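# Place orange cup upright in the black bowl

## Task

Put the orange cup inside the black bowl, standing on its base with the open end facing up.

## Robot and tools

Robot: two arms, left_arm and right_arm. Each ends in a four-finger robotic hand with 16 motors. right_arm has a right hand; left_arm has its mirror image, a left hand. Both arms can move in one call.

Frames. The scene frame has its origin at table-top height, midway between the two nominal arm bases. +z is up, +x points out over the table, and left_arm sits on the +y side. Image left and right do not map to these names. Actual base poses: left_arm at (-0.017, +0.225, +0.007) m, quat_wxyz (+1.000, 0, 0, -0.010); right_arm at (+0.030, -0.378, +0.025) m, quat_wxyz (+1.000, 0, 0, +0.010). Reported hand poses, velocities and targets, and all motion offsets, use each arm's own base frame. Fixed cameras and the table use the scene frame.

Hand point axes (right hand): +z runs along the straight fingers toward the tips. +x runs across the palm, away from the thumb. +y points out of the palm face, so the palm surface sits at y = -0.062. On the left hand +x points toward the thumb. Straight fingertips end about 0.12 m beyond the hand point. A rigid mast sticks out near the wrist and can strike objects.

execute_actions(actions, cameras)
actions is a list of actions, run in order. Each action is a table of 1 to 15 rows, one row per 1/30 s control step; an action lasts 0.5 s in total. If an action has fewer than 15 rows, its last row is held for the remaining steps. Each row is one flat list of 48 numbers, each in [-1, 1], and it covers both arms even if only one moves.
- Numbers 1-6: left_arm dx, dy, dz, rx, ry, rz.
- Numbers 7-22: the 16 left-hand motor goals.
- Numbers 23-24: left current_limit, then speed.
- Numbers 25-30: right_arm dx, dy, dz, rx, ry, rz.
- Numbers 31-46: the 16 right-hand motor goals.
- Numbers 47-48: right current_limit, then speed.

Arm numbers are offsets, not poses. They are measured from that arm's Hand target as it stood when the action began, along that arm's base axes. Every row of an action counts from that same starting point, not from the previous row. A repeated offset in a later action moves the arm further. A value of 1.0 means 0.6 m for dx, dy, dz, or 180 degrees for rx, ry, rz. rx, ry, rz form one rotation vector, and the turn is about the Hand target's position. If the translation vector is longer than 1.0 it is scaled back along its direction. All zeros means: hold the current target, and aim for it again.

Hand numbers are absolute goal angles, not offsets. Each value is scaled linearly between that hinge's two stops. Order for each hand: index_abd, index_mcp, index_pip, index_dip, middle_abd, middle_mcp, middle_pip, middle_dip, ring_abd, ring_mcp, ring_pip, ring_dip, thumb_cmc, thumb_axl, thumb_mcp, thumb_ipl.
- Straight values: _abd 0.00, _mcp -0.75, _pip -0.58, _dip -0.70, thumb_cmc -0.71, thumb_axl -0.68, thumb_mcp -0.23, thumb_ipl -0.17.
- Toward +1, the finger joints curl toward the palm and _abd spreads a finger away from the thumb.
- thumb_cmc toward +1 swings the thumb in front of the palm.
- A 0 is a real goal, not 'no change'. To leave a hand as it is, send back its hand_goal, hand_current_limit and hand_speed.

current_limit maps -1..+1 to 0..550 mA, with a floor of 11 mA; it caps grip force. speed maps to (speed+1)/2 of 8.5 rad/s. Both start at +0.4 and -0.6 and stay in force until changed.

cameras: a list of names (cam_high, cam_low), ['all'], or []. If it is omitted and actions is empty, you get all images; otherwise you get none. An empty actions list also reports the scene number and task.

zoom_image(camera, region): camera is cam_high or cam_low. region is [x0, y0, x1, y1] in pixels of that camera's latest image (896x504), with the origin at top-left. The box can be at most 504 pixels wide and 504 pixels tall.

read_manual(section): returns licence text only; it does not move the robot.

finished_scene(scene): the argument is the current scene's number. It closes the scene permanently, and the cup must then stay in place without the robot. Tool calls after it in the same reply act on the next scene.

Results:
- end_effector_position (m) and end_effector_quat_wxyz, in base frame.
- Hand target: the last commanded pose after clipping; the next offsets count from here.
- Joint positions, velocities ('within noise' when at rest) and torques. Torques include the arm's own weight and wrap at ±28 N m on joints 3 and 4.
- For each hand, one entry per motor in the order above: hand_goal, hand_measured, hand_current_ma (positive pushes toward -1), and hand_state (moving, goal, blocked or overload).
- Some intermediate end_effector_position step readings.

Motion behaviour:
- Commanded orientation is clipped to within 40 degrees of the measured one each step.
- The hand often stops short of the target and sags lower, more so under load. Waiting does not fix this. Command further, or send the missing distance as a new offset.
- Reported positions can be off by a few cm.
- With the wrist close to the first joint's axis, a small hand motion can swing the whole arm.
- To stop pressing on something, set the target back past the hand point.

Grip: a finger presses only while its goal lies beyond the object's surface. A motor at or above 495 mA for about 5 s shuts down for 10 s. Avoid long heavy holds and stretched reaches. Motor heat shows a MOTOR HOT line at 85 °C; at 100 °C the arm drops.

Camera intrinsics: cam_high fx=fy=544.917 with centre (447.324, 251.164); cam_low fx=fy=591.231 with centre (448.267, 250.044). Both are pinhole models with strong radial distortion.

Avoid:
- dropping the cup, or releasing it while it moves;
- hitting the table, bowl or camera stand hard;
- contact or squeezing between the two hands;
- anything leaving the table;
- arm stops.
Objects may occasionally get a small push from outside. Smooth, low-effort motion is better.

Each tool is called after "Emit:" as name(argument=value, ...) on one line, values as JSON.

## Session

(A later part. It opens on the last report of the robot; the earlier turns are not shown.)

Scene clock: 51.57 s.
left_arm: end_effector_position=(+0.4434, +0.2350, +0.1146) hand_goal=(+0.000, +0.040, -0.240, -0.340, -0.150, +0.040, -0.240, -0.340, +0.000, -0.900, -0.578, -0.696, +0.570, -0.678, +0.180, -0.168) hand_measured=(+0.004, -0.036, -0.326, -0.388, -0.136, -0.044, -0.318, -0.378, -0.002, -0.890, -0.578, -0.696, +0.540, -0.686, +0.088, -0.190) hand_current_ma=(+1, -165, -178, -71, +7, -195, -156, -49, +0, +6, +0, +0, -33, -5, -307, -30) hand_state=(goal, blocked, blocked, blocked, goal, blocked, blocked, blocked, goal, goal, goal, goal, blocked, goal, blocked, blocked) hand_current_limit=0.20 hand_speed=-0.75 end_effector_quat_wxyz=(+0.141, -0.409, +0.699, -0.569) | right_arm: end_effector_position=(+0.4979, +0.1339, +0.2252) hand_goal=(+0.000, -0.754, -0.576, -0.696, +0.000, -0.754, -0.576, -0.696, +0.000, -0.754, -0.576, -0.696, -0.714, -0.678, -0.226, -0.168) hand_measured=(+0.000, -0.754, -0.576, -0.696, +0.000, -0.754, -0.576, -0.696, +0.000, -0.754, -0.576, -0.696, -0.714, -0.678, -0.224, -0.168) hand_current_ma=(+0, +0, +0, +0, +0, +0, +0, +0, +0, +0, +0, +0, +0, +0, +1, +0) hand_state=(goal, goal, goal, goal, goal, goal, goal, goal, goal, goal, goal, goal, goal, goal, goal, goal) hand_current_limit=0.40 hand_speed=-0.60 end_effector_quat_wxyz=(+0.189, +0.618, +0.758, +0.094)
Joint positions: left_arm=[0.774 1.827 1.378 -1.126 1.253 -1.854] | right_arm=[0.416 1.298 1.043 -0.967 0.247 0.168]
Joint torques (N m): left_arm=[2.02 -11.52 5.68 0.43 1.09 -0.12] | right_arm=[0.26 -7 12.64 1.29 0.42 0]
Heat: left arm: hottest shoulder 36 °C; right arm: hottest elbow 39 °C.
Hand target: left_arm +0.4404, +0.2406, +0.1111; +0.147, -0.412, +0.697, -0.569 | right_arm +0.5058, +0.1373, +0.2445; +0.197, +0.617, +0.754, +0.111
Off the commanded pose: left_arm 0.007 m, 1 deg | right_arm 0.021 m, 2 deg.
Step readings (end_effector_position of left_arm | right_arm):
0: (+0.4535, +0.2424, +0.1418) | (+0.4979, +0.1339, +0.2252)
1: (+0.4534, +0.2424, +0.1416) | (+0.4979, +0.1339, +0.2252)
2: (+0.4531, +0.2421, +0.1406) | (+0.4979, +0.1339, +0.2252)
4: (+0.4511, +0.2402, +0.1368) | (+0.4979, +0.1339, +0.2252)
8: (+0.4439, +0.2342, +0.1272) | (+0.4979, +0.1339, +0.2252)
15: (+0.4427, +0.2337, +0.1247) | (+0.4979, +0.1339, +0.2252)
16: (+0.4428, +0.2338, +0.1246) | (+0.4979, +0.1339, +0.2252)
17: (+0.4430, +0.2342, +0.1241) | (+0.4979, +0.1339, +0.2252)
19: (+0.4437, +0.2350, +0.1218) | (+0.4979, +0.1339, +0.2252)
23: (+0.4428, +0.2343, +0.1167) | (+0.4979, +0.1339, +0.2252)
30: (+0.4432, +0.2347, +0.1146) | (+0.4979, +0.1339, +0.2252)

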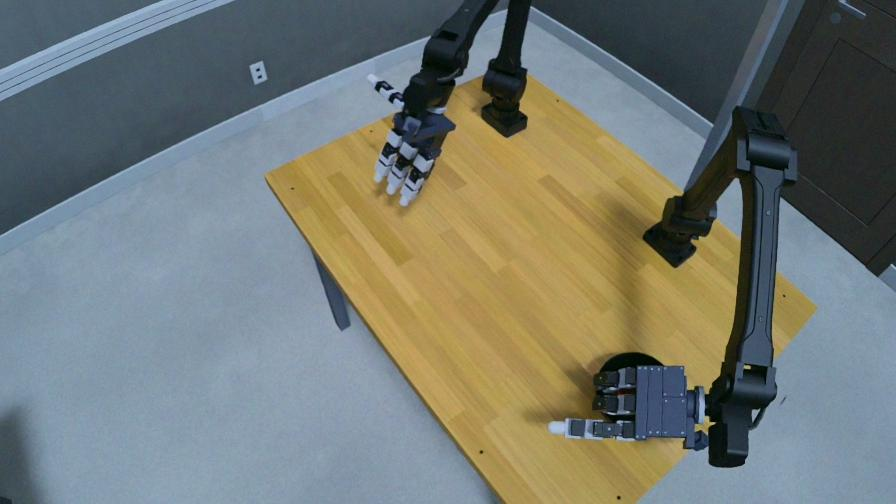

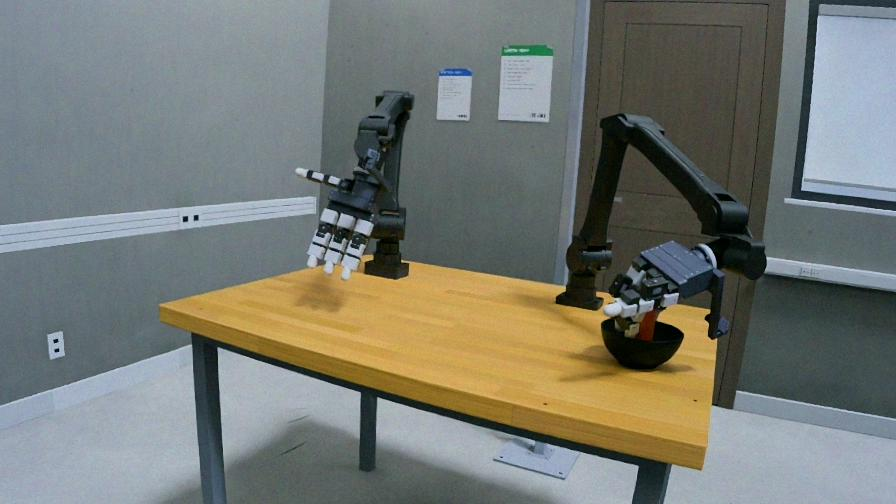

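Emit:
execute_actions(actions=[[[-0.013,0.008,-0.02,0,0,0, 0,0.04,-0.24,-0.34, -0.15,0.04,-0.24,-0.34, 0,-0.9,-0.577,-0.696, 0.571,-0.677,0.18,-0.168, 0.2,-0.75, 0,0,0,0,0,0, 0,-0.754,-0.576,-0.696,0,-0.754,-0.576,-0.696,0,-0.754,-0.576,-0.696,-0.714,-0.678,-0.226,-0.168,0.4,-0.6]],[[0,0,-0.015,0,0,0, 0,0.04,-0.24,-0.34, -0.15,0.04,-0.24,-0.34, 0,-0.9,-0.577,-0.696, 0.571,-0.677,0.18,-0.168, 0.2,-0.75, 0,0,0,0,0,0, 0,-0.754,-0.576,-0.696,0,-0.754,-0.576,-0.696,0,-0.754,-0.576,-0.696,-0.714,-0.678,-0.226,-0.168,0.4,-0.6]]], cameras=["all"])

Emit:
zoom_image(camera="cam_high", region=[540, 300, 740, 450])

Emit:
zoom_image(camera="cam_low", region=[560, 220, 740, 390])

Scene clock: 53.77 s.
left_arm: end_effector_position=(+0.4392, +0.2412, +0.1050) hand_goal=(+0.000, +0.040, -0.240, -0.340, -0.150, +0.040, -0.240, -0.340, +0.000, -0.900, -0.578, -0.696, +0.570, -0.678, +0.180, -0.168) hand_measured=(+0.004, -0.036, -0.326, -0.388, -0.136, -0.044, -0.318, -0.378, -0.002, -0.890, -0.578, -0.696, +0.542, -0.686, +0.088, -0.190) hand_current_ma=(+1, -165, -178, -71, +7, -195, -156, -49, +0, +6, +0, +0, -29, -5, -307, -30) hand_state=(goal, blocked, blocked, blocked, goal, blocked, blocked, blocked, goal, goal, goal, goal, blocked, goal, blocked, blocked) hand_current_limit=0.20 hand_speed=-0.75 end_effector_quat_wxyz=(+0.150, -0.404, +0.699, -0.571) | right_arm: end_effector_position=(+0.4979, +0.1339, +0.2252) hand_goal=(+0.000, -0.754, -0.576, -0.696, +0.000, -0.754, -0.576, -0.696, +0.000, -0.754, -0.576, -0.696, -0.714, -0.678, -0.226, -0.168) hand_measured=(+0.000, -0.754, -0.576, -0.696, +0.000, -0.754, -0.576, -0.696, +0.000, -0.754, -0.576, -0.696, -0.714, -0.678, -0.224, -0.168) hand_current_ma=(+0, +0, +0, +0, +0, +0, +0, +0, +0, +0, +0, +0, +0, +0, +1, +0) hand_state=(goal, goal, goal, goal, goal, goal, goal, goal, goal, goal, goal, goal, goal, goal, goal, goal) hand_current_limit=0.40 hand_speed=-0.60 end_effector_quat_wxyz=(+0.189, +0.618, +0.758, +0.094)
Joint positions: left_arm=[0.791 1.84 1.368 -1.129 1.264 -1.806] | right_arm=[0.416 1.298 1.043 -0.967 0.247 0.168]
Joint torques (N m): left_arm=[1.96 -10.4 4.94 0.44 0.66 -0.05] | right_arm=[0.26 -7 12.64 1.32 0.42 0]
Heat: left arm: hottest shoulder 36 °C; right arm: hottest elbow 39 °C.
Hand target: left_arm +0.4326, +0.2454, +0.0901; +0.147, -0.412, +0.697, -0.569 | right_arm +0.5058, +0.1373, +0.2445; +0.197, +0.617, +0.754, +0.111
Off the commanded pose: left_arm 0.017 m, 1 deg | right_arm 0.021 m, 2 deg.
Step readings (end_effector_position of left_arm | right_arm):
0: (+0.4434, +0.2350, +0.1146) | (+0.4979, +0.1339, +0.2252)
1: (+0.4434, +0.2350, +0.1146) | (+0.4979, +0.1339, +0.2252)
2: (+0.4433, +0.2352, +0.1142) | (+0.4979, +0.1339, +0.2252)
4: (+0.4423, +0.2359, +0.1126) | (+0.4979, +0.1339, +0.2252)
8: (+0.4390, +0.2394, +0.1066) | (+0.4979, +0.1339, +0.2252)
15: (+0.4387, +0.2409, +0.1057) | (+0.4979, +0.1339, +0.2252)
16: (+0.4387, +0.2410, +0.1057) | (+0.4979, +0.1339, +0.2252)
17: (+0.4388, +0.2410, +0.1057) | (+0.4979, +0.1339, +0.2252)
19: (+0.4388, +0.2411, +0.1056) | (+0.4979, +0.1339, +0.2252)
23: (+0.4391, +0.2411, +0.1052) | (+0.4979, +0.1339, +0.2252)
30: (+0.4392, +0.2412, +0.1050) | (+0.4979, +0.1339, +0.2252)

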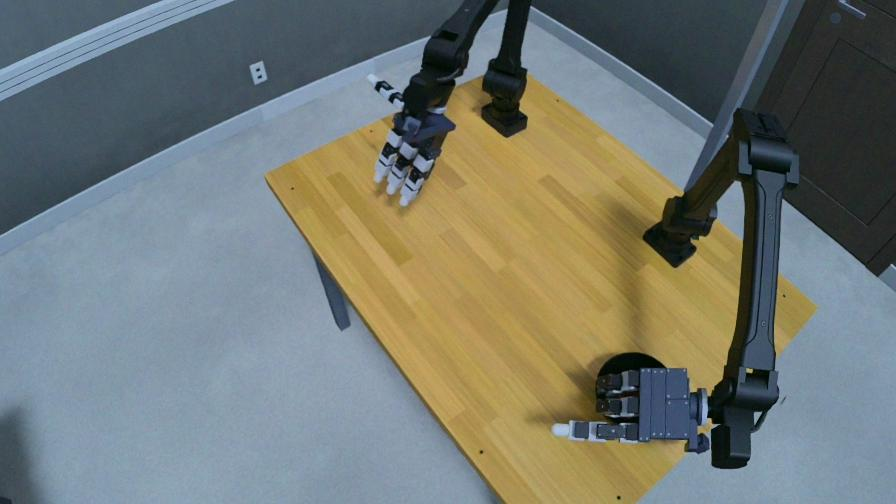

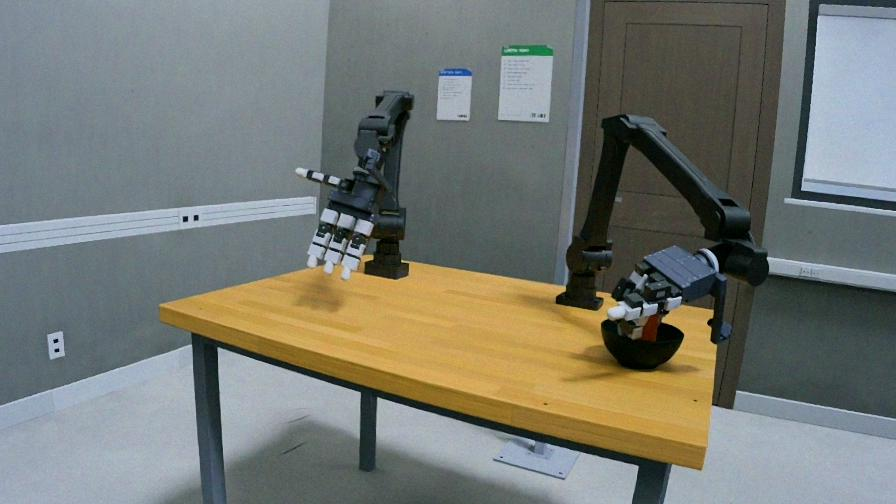

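Scaled by 2.520 from the camera's 896x504 image, which has a finer 1280x720 frame.

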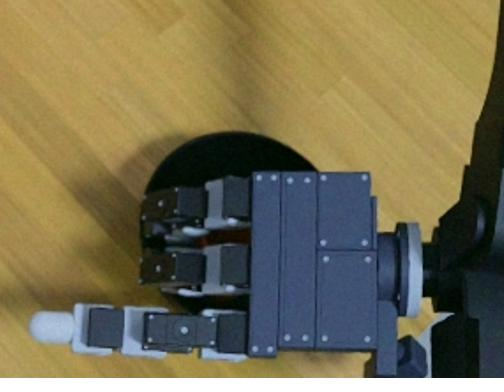

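Scaled by 2.800 from the camera's 896x504 image, which has a finer 1280x720 frame.

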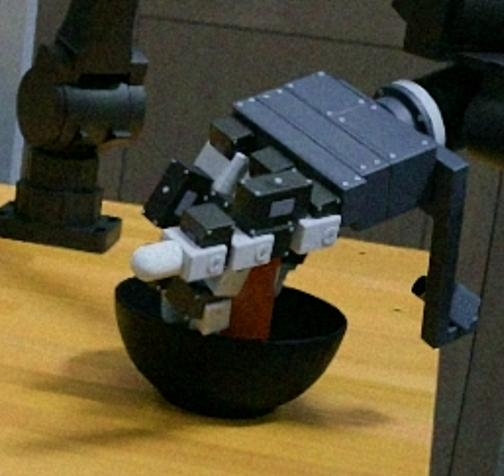

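Emit:
execute_actions(actions=[[[-0.008,-0.016,0.04,0,0,0, 0,0.04,-0.24,-0.34, -0.15,0.04,-0.24,-0.34, 0,-0.9,-0.577,-0.696, 0.571,-0.677,0.18,-0.168, 0.2,-0.75, 0,0,0,0,0,0, 0,-0.754,-0.576,-0.696,0,-0.754,-0.576,-0.696,0,-0.754,-0.576,-0.696,-0.714,-0.678,-0.226,-0.168,0.4,-0.6]],[[0,0,-0.025,0,0,0, 0,0.04,-0.24,-0.34, -0.15,0.04,-0.24,-0.34, 0,-0.9,-0.577,-0.696, 0.571,-0.677,0.18,-0.168, 0.2,-0.75, 0,0,0,0,0,0, 0,-0.754,-0.576,-0.696,0,-0.754,-0.576,-0.696,0,-0.754,-0.576,-0.696,-0.714,-0.678,-0.226,-0.168,0.4,-0.6]]], cameras=[])

Scene clock: 55.97 s.
left_arm: end_effector_position=(+0.4301, +0.2336, +0.1002) hand_goal=(+0.000, +0.040, -0.240, -0.340, -0.150, +0.040, -0.240, -0.340, +0.000, -0.900, -0.578, -0.696, +0.570, -0.678, +0.180, -0.168) hand_measured=(+0.004, -0.036, -0.326, -0.388, -0.134, -0.044, -0.318, -0.378, -0.002, -0.890, -0.578, -0.696, +0.544, -0.686, +0.088, -0.190) hand_current_ma=(+1, -165, -178, -70, +10, -195, -156, -49, +0, +6, +0, +0, -28, -5, -307, -30) hand_state=(goal, blocked, blocked, blocked, goal, blocked, blocked, blocked, goal, goal, goal, goal, blocked, goal, blocked, blocked) hand_current_limit=0.20 hand_speed=-0.75 end_effector_quat_wxyz=(+0.145, -0.408, +0.699, -0.569) | right_arm: end_effector_position=(+0.4979, +0.1339, +0.2252) hand_goal=(+0.000, -0.754, -0.576, -0.696, +0.000, -0.754, -0.576, -0.696, +0.000, -0.754, -0.576, -0.696, -0.714, -0.678, -0.226, -0.168) hand_measured=(+0.000, -0.754, -0.576, -0.696, +0.000, -0.754, -0.576, -0.696, +0.000, -0.754, -0.576, -0.696, -0.714, -0.678, -0.224, -0.168) hand_current_ma=(+0, +0, +0, +0, +0, +0, +0, +0, +0, +0, +0, +0, +0, +0, +1, +0) hand_state=(goal, goal, goal, goal, goal, goal, goal, goal, goal, goal, goal, goal, goal, goal, goal, goal) hand_current_limit=0.40 hand_speed=-0.60 end_effector_quat_wxyz=(+0.189, +0.618, +0.758, +0.094)
Joint positions: left_arm=[0.791 1.823 1.331 -1.119 1.255 -1.806] | right_arm=[0.416 1.298 1.043 -0.967 0.247 0.168]
Joint torques (N m): left_arm=[1.38 -11.46 5.52 0.47 1.03 -0.24] | right_arm=[0.26 -6.95 12.64 1.32 0.42 0]
Heat: left arm: hottest shoulder 37 °C; right arm: hottest elbow 39 °C.
Hand target: left_arm +0.4278, +0.2358, +0.0992; +0.147, -0.412, +0.697, -0.569 | right_arm +0.5058, +0.1373, +0.2445; +0.197, +0.617, +0.754, +0.111
Off the commanded pose: left_arm 0.003 m, 1 deg | right_arm 0.021 m, 2 deg.
Step readings (end_effector_position of left_arm | right_arm):
0: (+0.4392, +0.2411, +0.1050) | (+0.4979, +0.1339, +0.2252)
1: (+0.4392, +0.2411, +0.1050) | (+0.4979, +0.1339, +0.2252)
2: (+0.4392, +0.2411, +0.1050) | (+0.4979, +0.1339, +0.2252)
4: (+0.4385, +0.2403, +0.1053) | (+0.4979, +0.1339, +0.2252)
8: (+0.4359, +0.2383, +0.1069) | (+0.4979, +0.1339, +0.2252)
15: (+0.4323, +0.2358, +0.1060) | (+0.4979, +0.1339, +0.2252)
16: (+0.4322, +0.2357, +0.1059) | (+0.4979, +0.1339, +0.2252)
17: (+0.4320, +0.2355, +0.1056) | (+0.4979, +0.1339, +0.2252)
19: (+0.4312, +0.2348, +0.1044) | (+0.4979, +0.1339, +0.2252)
23: (+0.4296, +0.2332, +0.1011) | (+0.4979, +0.1339, +0.2252)
30: (+0.4300, +0.2335, +0.1002) | (+0.4979, +0.1339, +0.2252)
No camera images: "cameras" was empty.

Emit:
execute_actions(actions=[[[0.008,0,-0.02,0,0,0, 0,0.04,-0.24,-0.34, -0.15,0.04,-0.24,-0.34, 0,-0.9,-0.577,-0.696, 0.571,-0.677,0.18,-0.168, 0.2,-0.75, 0,0,0,0,0,0, 0,-0.754,-0.576,-0.696,0,-0.754,-0.576,-0.696,0,-0.754,-0.576,-0.696,-0.714,-0.678,-0.226,-0.168,0.4,-0.6]],[[0.002,0,-0.015,0,0,0, 0,0.04,-0.24,-0.34, -0.15,0.04,-0.24,-0.34, 0,-0.9,-0.577,-0.696, 0.571,-0.677,0.18,-0.168, 0.2,-0.75, 0,0,0,0,0,0, 0,-0.754,-0.576,-0.696,0,-0.754,-0.576,-0.696,0,-0.754,-0.576,-0.696,-0.714,-0.678,-0.226,-0.168,0.4,-0.6]]], cameras=["all"])

Emit:
zoom_image(camera="cam_high", region=[540, 300, 740, 450])

Emit:
zoom_image(camera="cam_low", region=[560, 220, 740, 390])

Scene clock: 57.43 s.
left_arm: end_effector_position=(+0.4359, +0.2375, +0.0902) hand_goal=(+0.000, +0.040, -0.240, -0.340, -0.150, +0.040, -0.240, -0.340, +0.000, -0.900, -0.578, -0.696, +0.570, -0.678, +0.180, -0.168) hand_measured=(+0.004, -0.036, -0.324, -0.384, -0.134, -0.044, -0.318, -0.374, -0.002, -0.890, -0.578, -0.696, +0.544, -0.686, +0.088, -0.190) hand_current_ma=(+1, -165, -175, -60, +10, -195, -152, -42, +0, +6, +0, +0, -28, -5, -307, -31) hand_state=(goal, blocked, blocked, blocked, goal, blocked, blocked, blocked, goal, goal, goal, goal, blocked, goal, blocked, blocked) hand_current_limit=0.20 hand_speed=-0.75 end_effector_quat_wxyz=(+0.153, -0.407, +0.697, -0.570) | right_arm: end_effector_position=(+0.4979, +0.1339, +0.2252) hand_goal=(+0.000, -0.754, -0.576, -0.696, +0.000, -0.754, -0.576, -0.696, +0.000, -0.754, -0.576, -0.696, -0.714, -0.678, -0.226, -0.168) hand_measured=(+0.000, -0.754, -0.576, -0.696, +0.000, -0.754, -0.576, -0.696, +0.000, -0.754, -0.576, -0.696, -0.714, -0.678, -0.224, -0.168) hand_current_ma=(+0, +0, +0, +0, +0, +0, +0, +0, +0, +0, +0, +0, +0, +0, +1, +0) hand_state=(goal, goal, goal, goal, goal, goal, goal, goal, goal, goal, goal, goal, goal, goal, goal, goal) hand_current_limit=0.40 hand_speed=-0.60 end_effector_quat_wxyz=(+0.189, +0.618, +0.758, +0.094)
Joint positions: left_arm=[0.791 1.838 1.322 -1.053 1.262 -1.838] | right_arm=[0.416 1.298 1.043 -0.967 0.247 0.168]
Joint torques (N m): left_arm=[0.67 -10.4 5.08 0.72 0.74 -0.17] | right_arm=[0.21 -6.95 12.64 1.31 0.42 0]
Heat: left arm: hottest shoulder 37 °C; right arm: hottest elbow 40 °C.
Hand target: left_arm +0.4338, +0.2357, +0.0781; +0.147, -0.412, +0.697, -0.569 | right_arm +0.5058, +0.1373, +0.2445; +0.197, +0.617, +0.754, +0.111
Off the commanded pose: left_arm 0.012 m, 1 deg | right_arm 0.021 m, 2 deg.
Step readings (end_effector_position of left_arm | right_arm):
0: (+0.4301, +0.2336, +0.1002) | (+0.4979, +0.1339, +0.2252)
1: (+0.4301, +0.2337, +0.1002) | (+0.4979, +0.1339, +0.2252)
2: (+0.4305, +0.2340, +0.0997) | (+0.4979, +0.1339, +0.2252)
4: (+0.4314, +0.2348, +0.0988) | (+0.4979, +0.1339, +0.2252)
8: (+0.4326, +0.2359, +0.0957) | (+0.4979, +0.1339, +0.2252)
15: (+0.4332, +0.2362, +0.0933) | (+0.4979, +0.1339, +0.2252)
16: (+0.4332, +0.2362, +0.0933) | (+0.4979, +0.1339, +0.2252)
17: (+0.4334, +0.2365, +0.0930) | (+0.4979, +0.1339, +0.2252)
19: (+0.4343, +0.2371, +0.0921) | (+0.4979, +0.1339, +0.2252)
23: (+0.4356, +0.2374, +0.0903) | (+0.4979, +0.1339, +0.2252)
30: (+0.4358, +0.2375, +0.0901) | (+0.4979, +0.1339, +0.2252)

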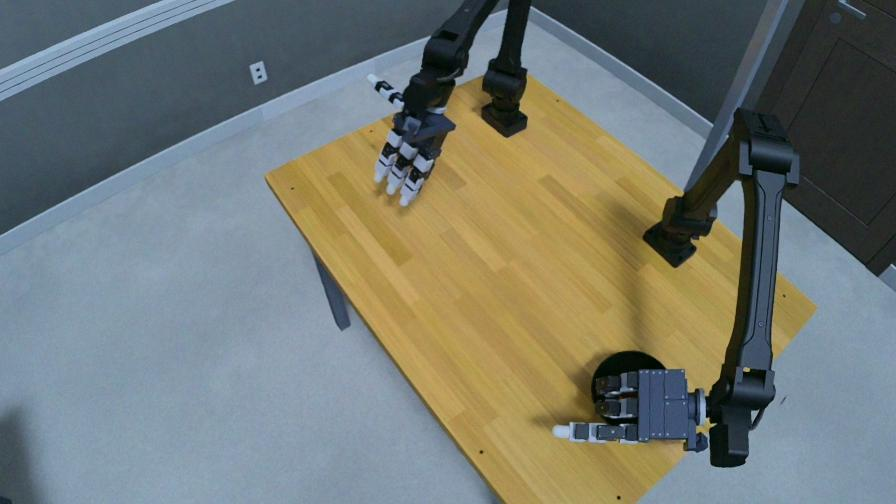

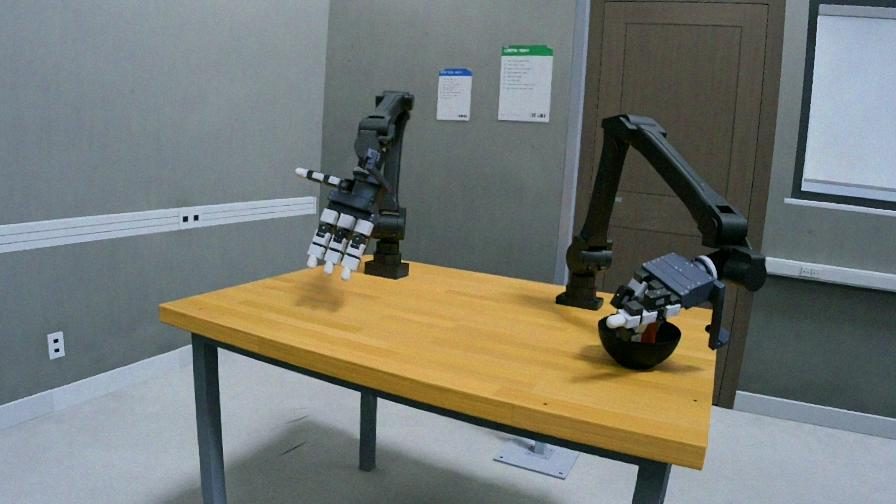

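Scaled by 2.520 from the camera's 896x504 image, which has a finer 1280x720 frame.

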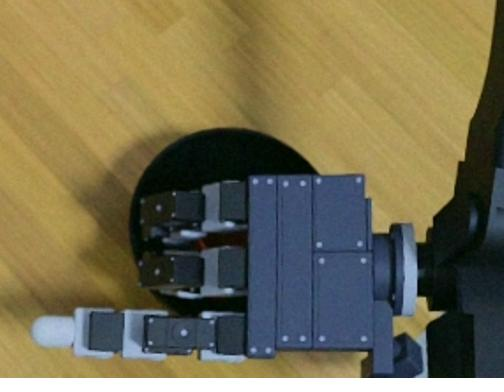

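Scaled by 2.800 from the camera's 896x504 image, which has a finer 1280x720 frame.

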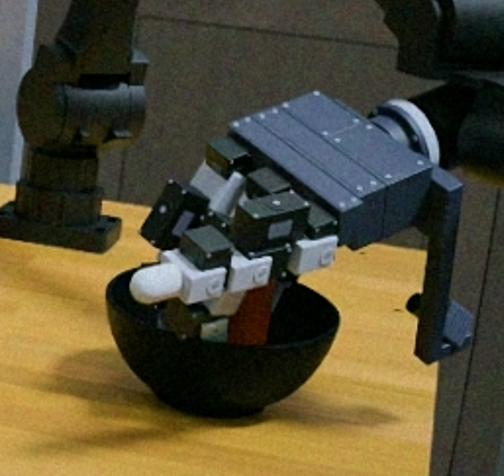

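Emit:
execute_actions(actions=[[[0,0,0.012,0,0,0, 0,-0.036,-0.324,-0.384, -0.134,-0.044,-0.318,-0.374, 0,-0.9,-0.577,-0.696, 0.571,-0.677,0.03,-0.168, 0.2,-0.85, 0,0,0,0,0,0, 0,-0.754,-0.576,-0.696,0,-0.754,-0.576,-0.696,0,-0.754,-0.576,-0.696,-0.714,-0.678,-0.226,-0.168,0.4,-0.6]],[[0,0,0,0,0,0, 0,-0.036,-0.324,-0.5, -0.134,-0.044,-0.318,-0.5, 0,-0.9,-0.577,-0.696, 0.571,-0.677,-0.1,-0.168, 0.2,-0.85, 0,0,0,0,0,0, 0,-0.754,-0.576,-0.696,0,-0.754,-0.576,-0.696,0,-0.754,-0.576,-0.696,-0.714,-0.678,-0.226,-0.168,0.4,-0.6]]], cameras=["all"])

Emit:
zoom_image(camera="cam_high", region=[540, 300, 740, 450])

Emit:
zoom_image(camera="cam_low", region=[560, 220, 740, 390])

Scene clock: 59.53 s.
left_arm: end_effector_position=(+0.4357, +0.2376, +0.0900) hand_goal=(+0.000, -0.036, -0.324, -0.500, -0.134, -0.044, -0.318, -0.500, +0.000, -0.900, -0.578, -0.696, +0.570, -0.678, -0.100, -0.168) hand_measured=(+0.004, -0.036, -0.326, -0.498, -0.138, -0.046, -0.324, -0.496, -0.002, -0.890, -0.578, -0.696, +0.570, -0.680, -0.096, -0.170) hand_current_ma=(+1, +0, -1, +1, -1, -1, -2, +1, +0, +6, +0, +0, +0, +0, +2, -1) hand_state=(goal, goal, goal, goal, goal, goal, goal, goal, goal, goal, goal, goal, goal, goal, goal, goal) hand_current_limit=0.20 hand_speed=-0.85 end_effector_quat_wxyz=(+0.153, -0.408, +0.697, -0.569) | right_arm: end_effector_position=(+0.4979, +0.1339, +0.2252) hand_goal=(+0.000, -0.754, -0.576, -0.696, +0.000, -0.754, -0.576, -0.696, +0.000, -0.754, -0.576, -0.696, -0.714, -0.678, -0.226, -0.168) hand_measured=(+0.000, -0.754, -0.576, -0.696, +0.000, -0.754, -0.576, -0.696, +0.000, -0.754, -0.576, -0.696, -0.714, -0.678, -0.224, -0.168) hand_current_ma=(+0, +0, +0, +0, +0, +0, +0, +0, +0, +0, +0, +0, +0, +0, +1, +0) hand_state=(goal, goal, goal, goal, goal, goal, goal, goal, goal, goal, goal, goal, goal, goal, goal, goal) hand_current_limit=0.40 hand_speed=-0.60 end_effector_quat_wxyz=(+0.189, +0.618, +0.758, +0.094)
Joint positions: left_arm=[0.791 1.838 1.322 -1.053 1.261 -1.839] | right_arm=[0.416 1.298 1.043 -0.967 0.247 0.168]
Joint torques (N m): left_arm=[0.73 -10.99 5.63 0.06 0.78 -0.18] | right_arm=[0.26 -7 12.64 1.32 0.42 0]
Heat: left arm: hottest shoulder 37 °C; right arm: hottest elbow 40 °C.
Hand target: left_arm +0.4338, +0.2357, +0.0853; +0.147, -0.412, +0.697, -0.569 | right_arm +0.5058, +0.1373, +0.2445; +0.197, +0.617, +0.754, +0.111
Off the commanded pose: left_arm 0.005 m, 1 deg | right_arm 0.021 m, 2 deg.
Step readings (end_effector_position of left_arm | right_arm):
0: (+0.4359, +0.2375, +0.0902) | (+0.4979, +0.1339, +0.2252)
1: (+0.4359, +0.2375, +0.0902) | (+0.4979, +0.1339, +0.2252)
2: (+0.4359, +0.2375, +0.0902) | (+0.4979, +0.1339, +0.2252)
4: (+0.4359, +0.2375, +0.0902) | (+0.4979, +0.1339, +0.2252)
8: (+0.4357, +0.2376, +0.0900) | (+0.4979, +0.1339, +0.2252)
15: (+0.4357, +0.2376, +0.0900) | (+0.4979, +0.1339, +0.2252)
16: (+0.4357, +0.2376, +0.0900) | (+0.4979, +0.1339, +0.2252)
17: (+0.4357, +0.2376, +0.0900) | (+0.4979, +0.1339, +0.2252)
19: (+0.4357, +0.2376, +0.0900) | (+0.4979, +0.1339, +0.2252)
23: (+0.4357, +0.2376, +0.0900) | (+0.4979, +0.1339, +0.2252)
30: (+0.4357, +0.2376, +0.0900) | (+0.4979, +0.1339, +0.2252)

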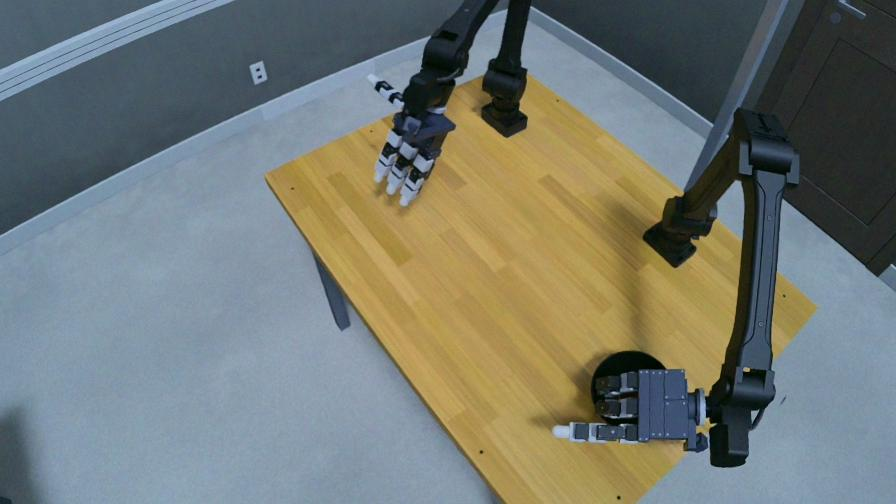

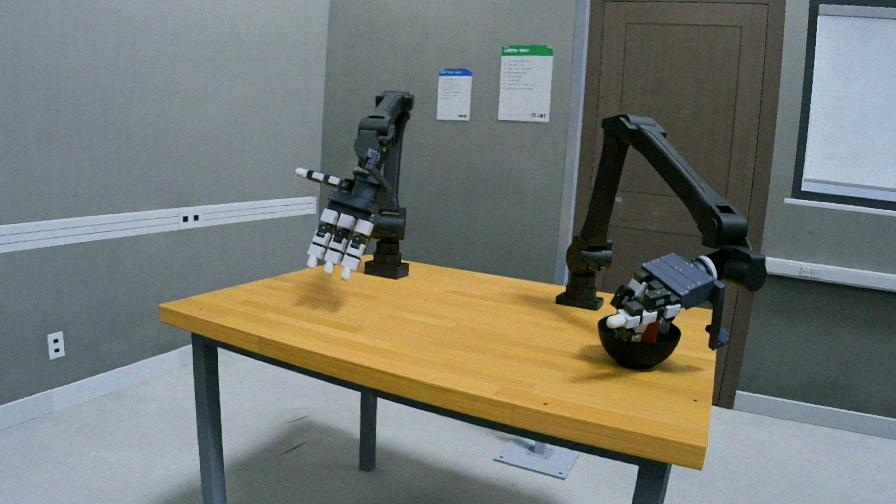

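Scaled by 2.520 from the camera's 896x504 image, which has a finer 1280x720 frame.

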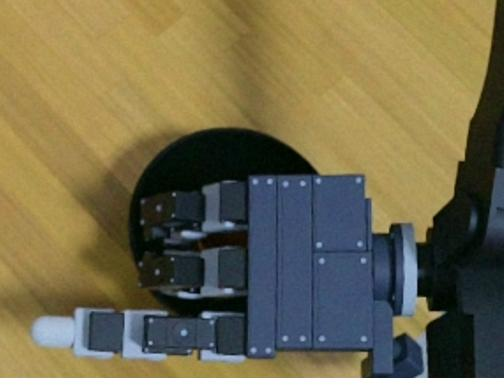

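Scaled by 2.800 from the camera's 896x504 image, which has a finer 1280x720 frame.

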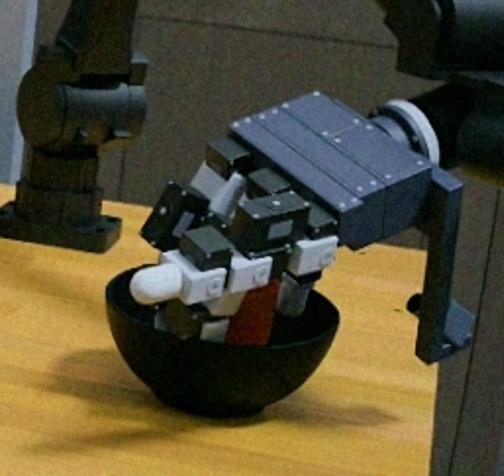

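Emit:
execute_actions(actions=[[[0,0,0.04,0,0,0, 0,-0.036,-0.324,-0.6, -0.134,-0.044,-0.318,-0.6, 0,-0.9,-0.577,-0.696, 0.571,-0.677,-0.2,-0.168, 0.2,-0.75, 0,0,0,0,0,0, 0,-0.754,-0.576,-0.696,0,-0.754,-0.576,-0.696,0,-0.754,-0.576,-0.696,-0.714,-0.678,-0.226,-0.168,0.4,-0.6]],[[0,0,0.04,0,0,0, 0,-0.036,-0.324,-0.6, -0.134,-0.044,-0.318,-0.6, 0,-0.9,-0.577,-0.696, 0.571,-0.677,-0.2,-0.168, 0.2,-0.75, 0,0,0,0,0,0, 0,-0.754,-0.576,-0.696,0,-0.754,-0.576,-0.696,0,-0.754,-0.576,-0.696,-0.714,-0.678,-0.226,-0.168,0.4,-0.6]]], cameras=["all"])

Emit:
zoom_image(camera="cam_low", region=[560, 220, 740, 390])

Emit:
zoom_image(camera="cam_high", region=[540, 300, 740, 450])

Scene clock: 60.97 s.
left_arm: end_effector_position=(+0.4213, +0.2241, +0.1115) hand_goal=(+0.000, -0.036, -0.324, -0.600, -0.134, -0.044, -0.318, -0.600, +0.000, -0.900, -0.578, -0.696, +0.570, -0.678, -0.200, -0.168) hand_measured=(+0.004, -0.036, -0.326, -0.598, -0.136, -0.042, -0.320, -0.598, -0.002, -0.890, -0.578, -0.696, +0.572, -0.680, -0.196, -0.170) hand_current_ma=(+1, +0, -1, +1, +0, +0, -1, +1, +0, +6, +0, +0, +0, +0, +3, +0) hand_state=(goal, goal, goal, goal, goal, goal, goal, goal, goal, goal, goal, goal, goal, goal, goal, goal) hand_current_limit=0.20 hand_speed=-0.75 end_effector_quat_wxyz=(+0.126, -0.425, +0.689, -0.574) | right_arm: end_effector_position=(+0.4979, +0.1339, +0.2252) hand_goal=(+0.000, -0.754, -0.576, -0.696, +0.000, -0.754, -0.576, -0.696, +0.000, -0.754, -0.576, -0.696, -0.714, -0.678, -0.226, -0.168) hand_measured=(+0.000, -0.754, -0.576, -0.696, +0.000, -0.754, -0.576, -0.696, +0.000, -0.754, -0.576, -0.696, -0.714, -0.678, -0.224, -0.168) hand_current_ma=(+0, +0, +0, +0, +0, +0, +0, +0, +0, +0, +0, +0, +0, +0, +1, +0) hand_state=(goal, goal, goal, goal, goal, goal, goal, goal, goal, goal, goal, goal, goal, goal, goal, goal) hand_current_limit=0.40 hand_speed=-0.60 end_effector_quat_wxyz=(+0.189, +0.618, +0.758, +0.094)
Joint positions: left_arm=[0.791 1.8 1.322 -1.158 1.255 -1.84] | right_arm=[0.416 1.298 1.043 -0.967 0.247 0.168]
Joint torques (N m): left_arm=[0.73 -12.28 9.43 -0.4 1 -0.21] | right_arm=[0.26 -7 12.64 1.29 0.42 0.01]
Heat: left arm: hottest shoulder 37 °C; right arm: hottest elbow 40 °C.
Hand target: left_arm +0.4338, +0.2357, +0.1333; +0.147, -0.412, +0.697, -0.569 | right_arm +0.5058, +0.1373, +0.2445; +0.197, +0.617, +0.754, +0.111
Off the commanded pose: left_arm 0.028 m, 3 deg | right_arm 0.021 m, 2 deg.
Step readings (end_effector_position of left_arm | right_arm):
0: (+0.4357, +0.2376, +0.0900) | (+0.4979, +0.1339, +0.2252)
1: (+0.4357, +0.2375, +0.0901) | (+0.4979, +0.1339, +0.2252)
2: (+0.4353, +0.2371, +0.0902) | (+0.4979, +0.1339, +0.2252)
4: (+0.4335, +0.2353, +0.0911) | (+0.4979, +0.1339, +0.2252)
8: (+0.4306, +0.2324, +0.0950) | (+0.4979, +0.1339, +0.2252)
15: (+0.4290, +0.2315, +0.0958) | (+0.4979, +0.1339, +0.2252)
16: (+0.4288, +0.2313, +0.0959) | (+0.4979, +0.1339, +0.2252)
17: (+0.4282, +0.2307, +0.0962) | (+0.4979, +0.1339, +0.2252)
19: (+0.4260, +0.2288, +0.0982) | (+0.4979, +0.1339, +0.2252)
23: (+0.4232, +0.2260, +0.1051) | (+0.4979, +0.1339, +0.2252)
30: (+0.4217, +0.2244, +0.1113) | (+0.4979, +0.1339, +0.2252)

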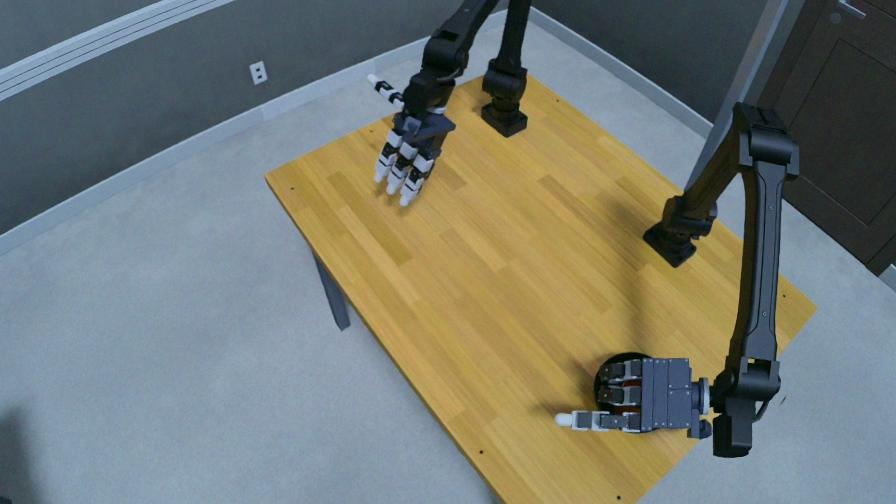

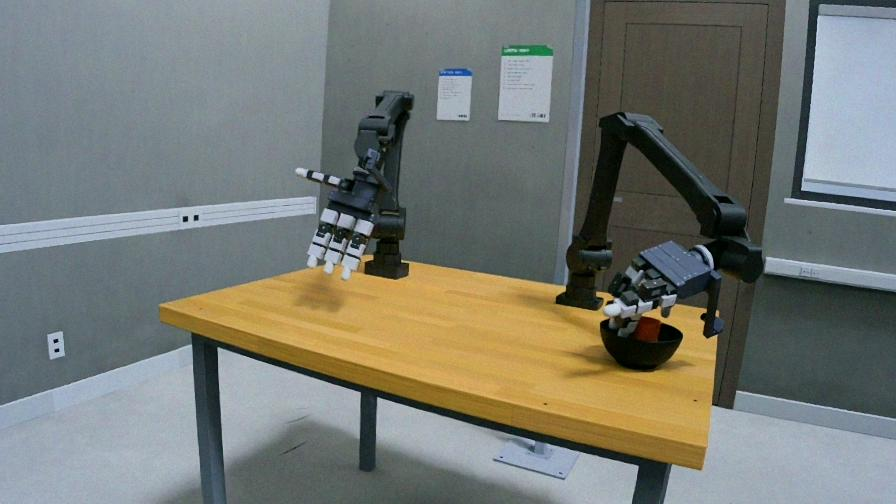

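Scaled by 2.800 from the camera's 896x504 image, which has a finer 1280x720 frame.

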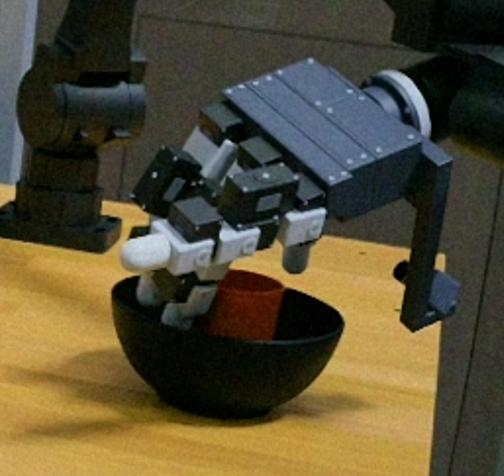

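Scaled by 2.520 from the camera's 896x504 image, which has a finer 1280x720 frame.

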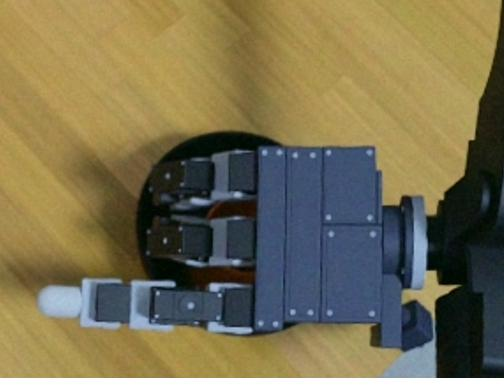

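Emit:
execute_actions(actions=[[[0,0,0.05,0,0,0, 0,-0.036,-0.324,-0.65, -0.134,-0.044,-0.318,-0.65, 0,-0.9,-0.577,-0.696, 0.571,-0.677,-0.2,-0.168, 0.2,-0.75, 0,0,0,0,0,0, 0,-0.754,-0.576,-0.696,0,-0.754,-0.576,-0.696,0,-0.754,-0.576,-0.696,-0.714,-0.678,-0.226,-0.168,0.4,-0.6]],[[0,0,0.06,0,0,0, 0,-0.036,-0.324,-0.65, -0.134,-0.044,-0.318,-0.65, 0,-0.9,-0.577,-0.696, 0.571,-0.677,-0.2,-0.168, 0.2,-0.75, 0,0,0,0,0,0, 0,-0.754,-0.576,-0.696,0,-0.754,-0.576,-0.696,0,-0.754,-0.576,-0.696,-0.714,-0.678,-0.226,-0.168,0.4,-0.6]],[[0,0,0.06,0,0,0, 0,-0.036,-0.324,-0.65, -0.134,-0.044,-0.318,-0.65, 0,-0.9,-0.577,-0.696, 0.571,-0.677,-0.2,-0.168, 0.2,-0.75, 0,0,0,0,0,0, 0,-0.754,-0.576,-0.696,0,-0.754,-0.576,-0.696,0,-0.754,-0.576,-0.696,-0.714,-0.678,-0.226,-0.168,0.4,-0.6]],[[-0.06,0.06,0.06,0,0,0, 0,-0.036,-0.324,-0.65, -0.134,-0.044,-0.318,-0.65, 0,-0.9,-0.577,-0.696, 0.571,-0.677,-0.2,-0.168, 0.2,-0.75, 0,0,0,0,0,0, 0,-0.754,-0.576,-0.696,0,-0.754,-0.576,-0.696,0,-0.754,-0.576,-0.696,-0.714,-0.678,-0.226,-0.168,0.4,-0.6]]], cameras=["all"])

Emit:
zoom_image(camera="cam_low", region=[560, 220, 740, 390])

Emit:
zoom_image(camera="cam_high", region=[540, 300, 740, 450])

Scene clock: 63.93 s.
left_arm: end_effector_position=(+0.3884, +0.2613, +0.2547) hand_goal=(+0.000, -0.036, -0.324, -0.650, -0.134, -0.044, -0.318, -0.650, +0.000, -0.900, -0.578, -0.696, +0.570, -0.678, -0.200, -0.168) hand_measured=(+0.004, -0.034, -0.326, -0.648, -0.134, -0.042, -0.320, -0.648, +0.000, -0.890, -0.578, -0.696, +0.572, -0.680, -0.196, -0.170) hand_current_ma=(+1, +0, -1, +1, +0, +0, +0, +1, +0, +6, +0, +0, +1, +0, +2, +0) hand_state=(goal, goal, goal, goal, goal, goal, goal, goal, goal, goal, goal, goal, goal, goal, goal, goal) hand_current_limit=0.20 hand_speed=-0.75 end_effector_quat_wxyz=(+0.139, -0.437, +0.684, -0.567) | right_arm: end_effector_position=(+0.4979, +0.1339, +0.2252) hand_goal=(+0.000, -0.754, -0.576, -0.696, +0.000, -0.754, -0.576, -0.696, +0.000, -0.754, -0.576, -0.696, -0.714, -0.678, -0.226, -0.168) hand_measured=(+0.000, -0.754, -0.576, -0.696, +0.000, -0.754, -0.576, -0.696, +0.000, -0.754, -0.576, -0.696, -0.714, -0.678, -0.224, -0.168) hand_current_ma=(+0, +0, +0, +0, +0, +0, +0, +0, +0, +0, +0, +0, +0, +0, +1, +0) hand_state=(goal, goal, goal, goal, goal, goal, goal, goal, goal, goal, goal, goal, goal, goal, goal, goal) hand_current_limit=0.40 hand_speed=-0.60 end_effector_quat_wxyz=(+0.189, +0.618, +0.758, +0.094)
Joint positions: left_arm=[0.89 1.72 1.605 -1.69 1.238 -1.652] | right_arm=[0.416 1.298 1.043 -0.967 0.247 0.168]
Joint torques (N m): left_arm=[0.62 -10.52 10.7 -0.65 0.93 -0.12] | right_arm=[0.26 -6.95 12.64 1.29 0.42 0]
Heat: left arm: hottest shoulder 37 °C; right arm: hottest elbow 40 °C.
Hand target: left_arm +0.3978, +0.2717, +0.2714; +0.147, -0.412, +0.697, -0.569 | right_arm +0.5058, +0.1373, +0.2445; +0.197, +0.617, +0.754, +0.111
Off the commanded pose: left_arm 0.022 m, 3 deg | right_arm 0.021 m, 2 deg.
joint sent to its limit (left arm) — joint 4 (wrist pitch), lower limit. The joint targets still meet the commanded pose.
Step readings (end_effector_position of left_arm | right_arm):
0: (+0.4213, +0.2241, +0.1115) | (+0.4979, +0.1339, +0.2252)
1: (+0.4212, +0.2240, +0.1115) | (+0.4979, +0.1339, +0.2252)
2: (+0.4207, +0.2234, +0.1120) | (+0.4979, +0.1339, +0.2252)
4: (+0.4192, +0.2221, +0.1151) | (+0.4979, +0.1339, +0.2252)
8: (+0.4186, +0.2214, +0.1271) | (+0.4979, +0.1339, +0.2252)
15: (+0.4216, +0.2245, +0.1415) | (+0.4979, +0.1339, +0.2252)
16: (+0.4216, +0.2244, +0.1418) | (+0.4979, +0.1339, +0.2252)
17: (+0.4211, +0.2239, +0.1426) | (+0.4979, +0.1339, +0.2252)
19: (+0.4196, +0.2225, +0.1465) | (+0.4979, +0.1339, +0.2252)
23: (+0.4200, +0.2228, +0.1602) | (+0.4979, +0.1339, +0.2252)
30: (+0.4226, +0.2254, +0.1772) | (+0.4979, +0.1339, +0.2252)
31: (+0.4226, +0.2254, +0.1775) | (+0.4979, +0.1339, +0.2252)
32: (+0.4220, +0.2248, +0.1784) | (+0.4979, +0.1339, +0.2252)
34: (+0.4208, +0.2237, +0.1824) | (+0.4979, +0.1339, +0.2252)
38: (+0.4218, +0.2247, +0.1962) | (+0.4979, +0.1339, +0.2252)
45: (+0.4235, +0.2263, +0.2114) | (+0.4979, +0.1339, +0.2252)
46: (+0.4232, +0.2261, +0.2120) | (+0.4979, +0.1339, +0.2252)
47: (+0.4206, +0.2260, +0.2135) | (+0.4979, +0.1339, +0.2252)
49: (+0.4128, +0.2267, +0.2204) | (+0.4979, +0.1339, +0.2252)
53: (+0.3977, +0.2416, +0.2399) | (+0.4979, +0.1339, +0.2252)
60: (+0.3881, +0.2605, +0.2569) | (+0.4979, +0.1339, +0.2252)

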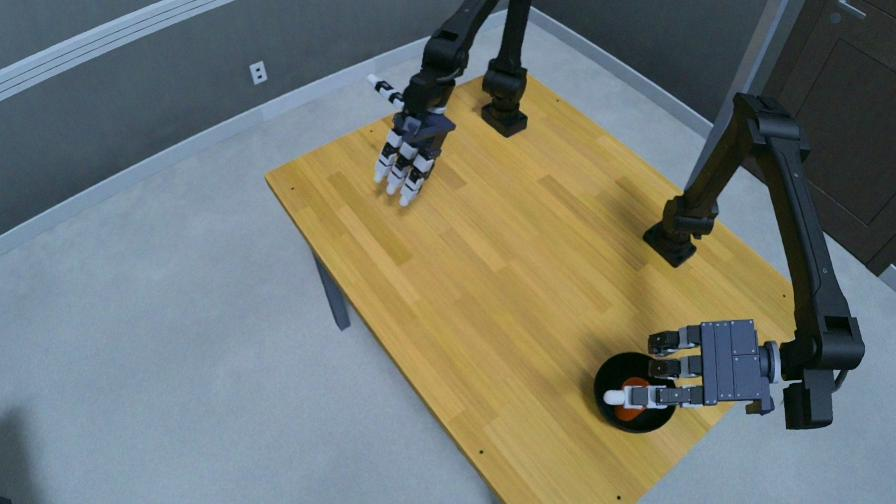

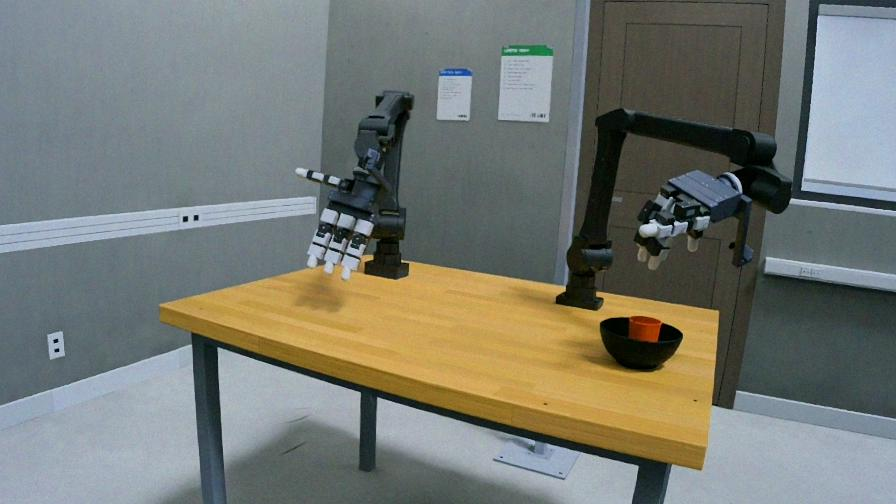

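Scaled by 2.800 from the camera's 896x504 image, which has a finer 1280x720 frame.

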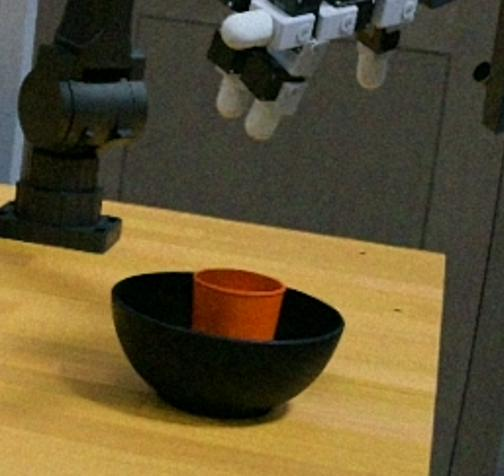

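Scaled by 2.520 from the camera's 896x504 image, which has a finer 1280x720 frame.

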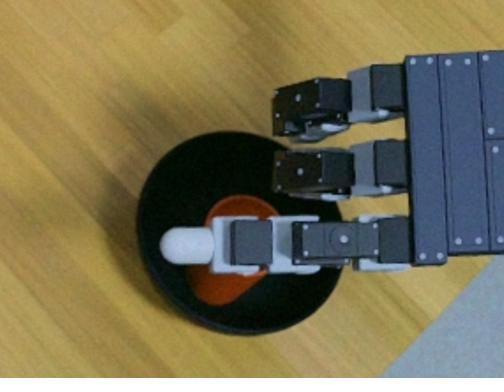

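Emit:
finished_scene(scene=1)

The scene is finished: the task was done.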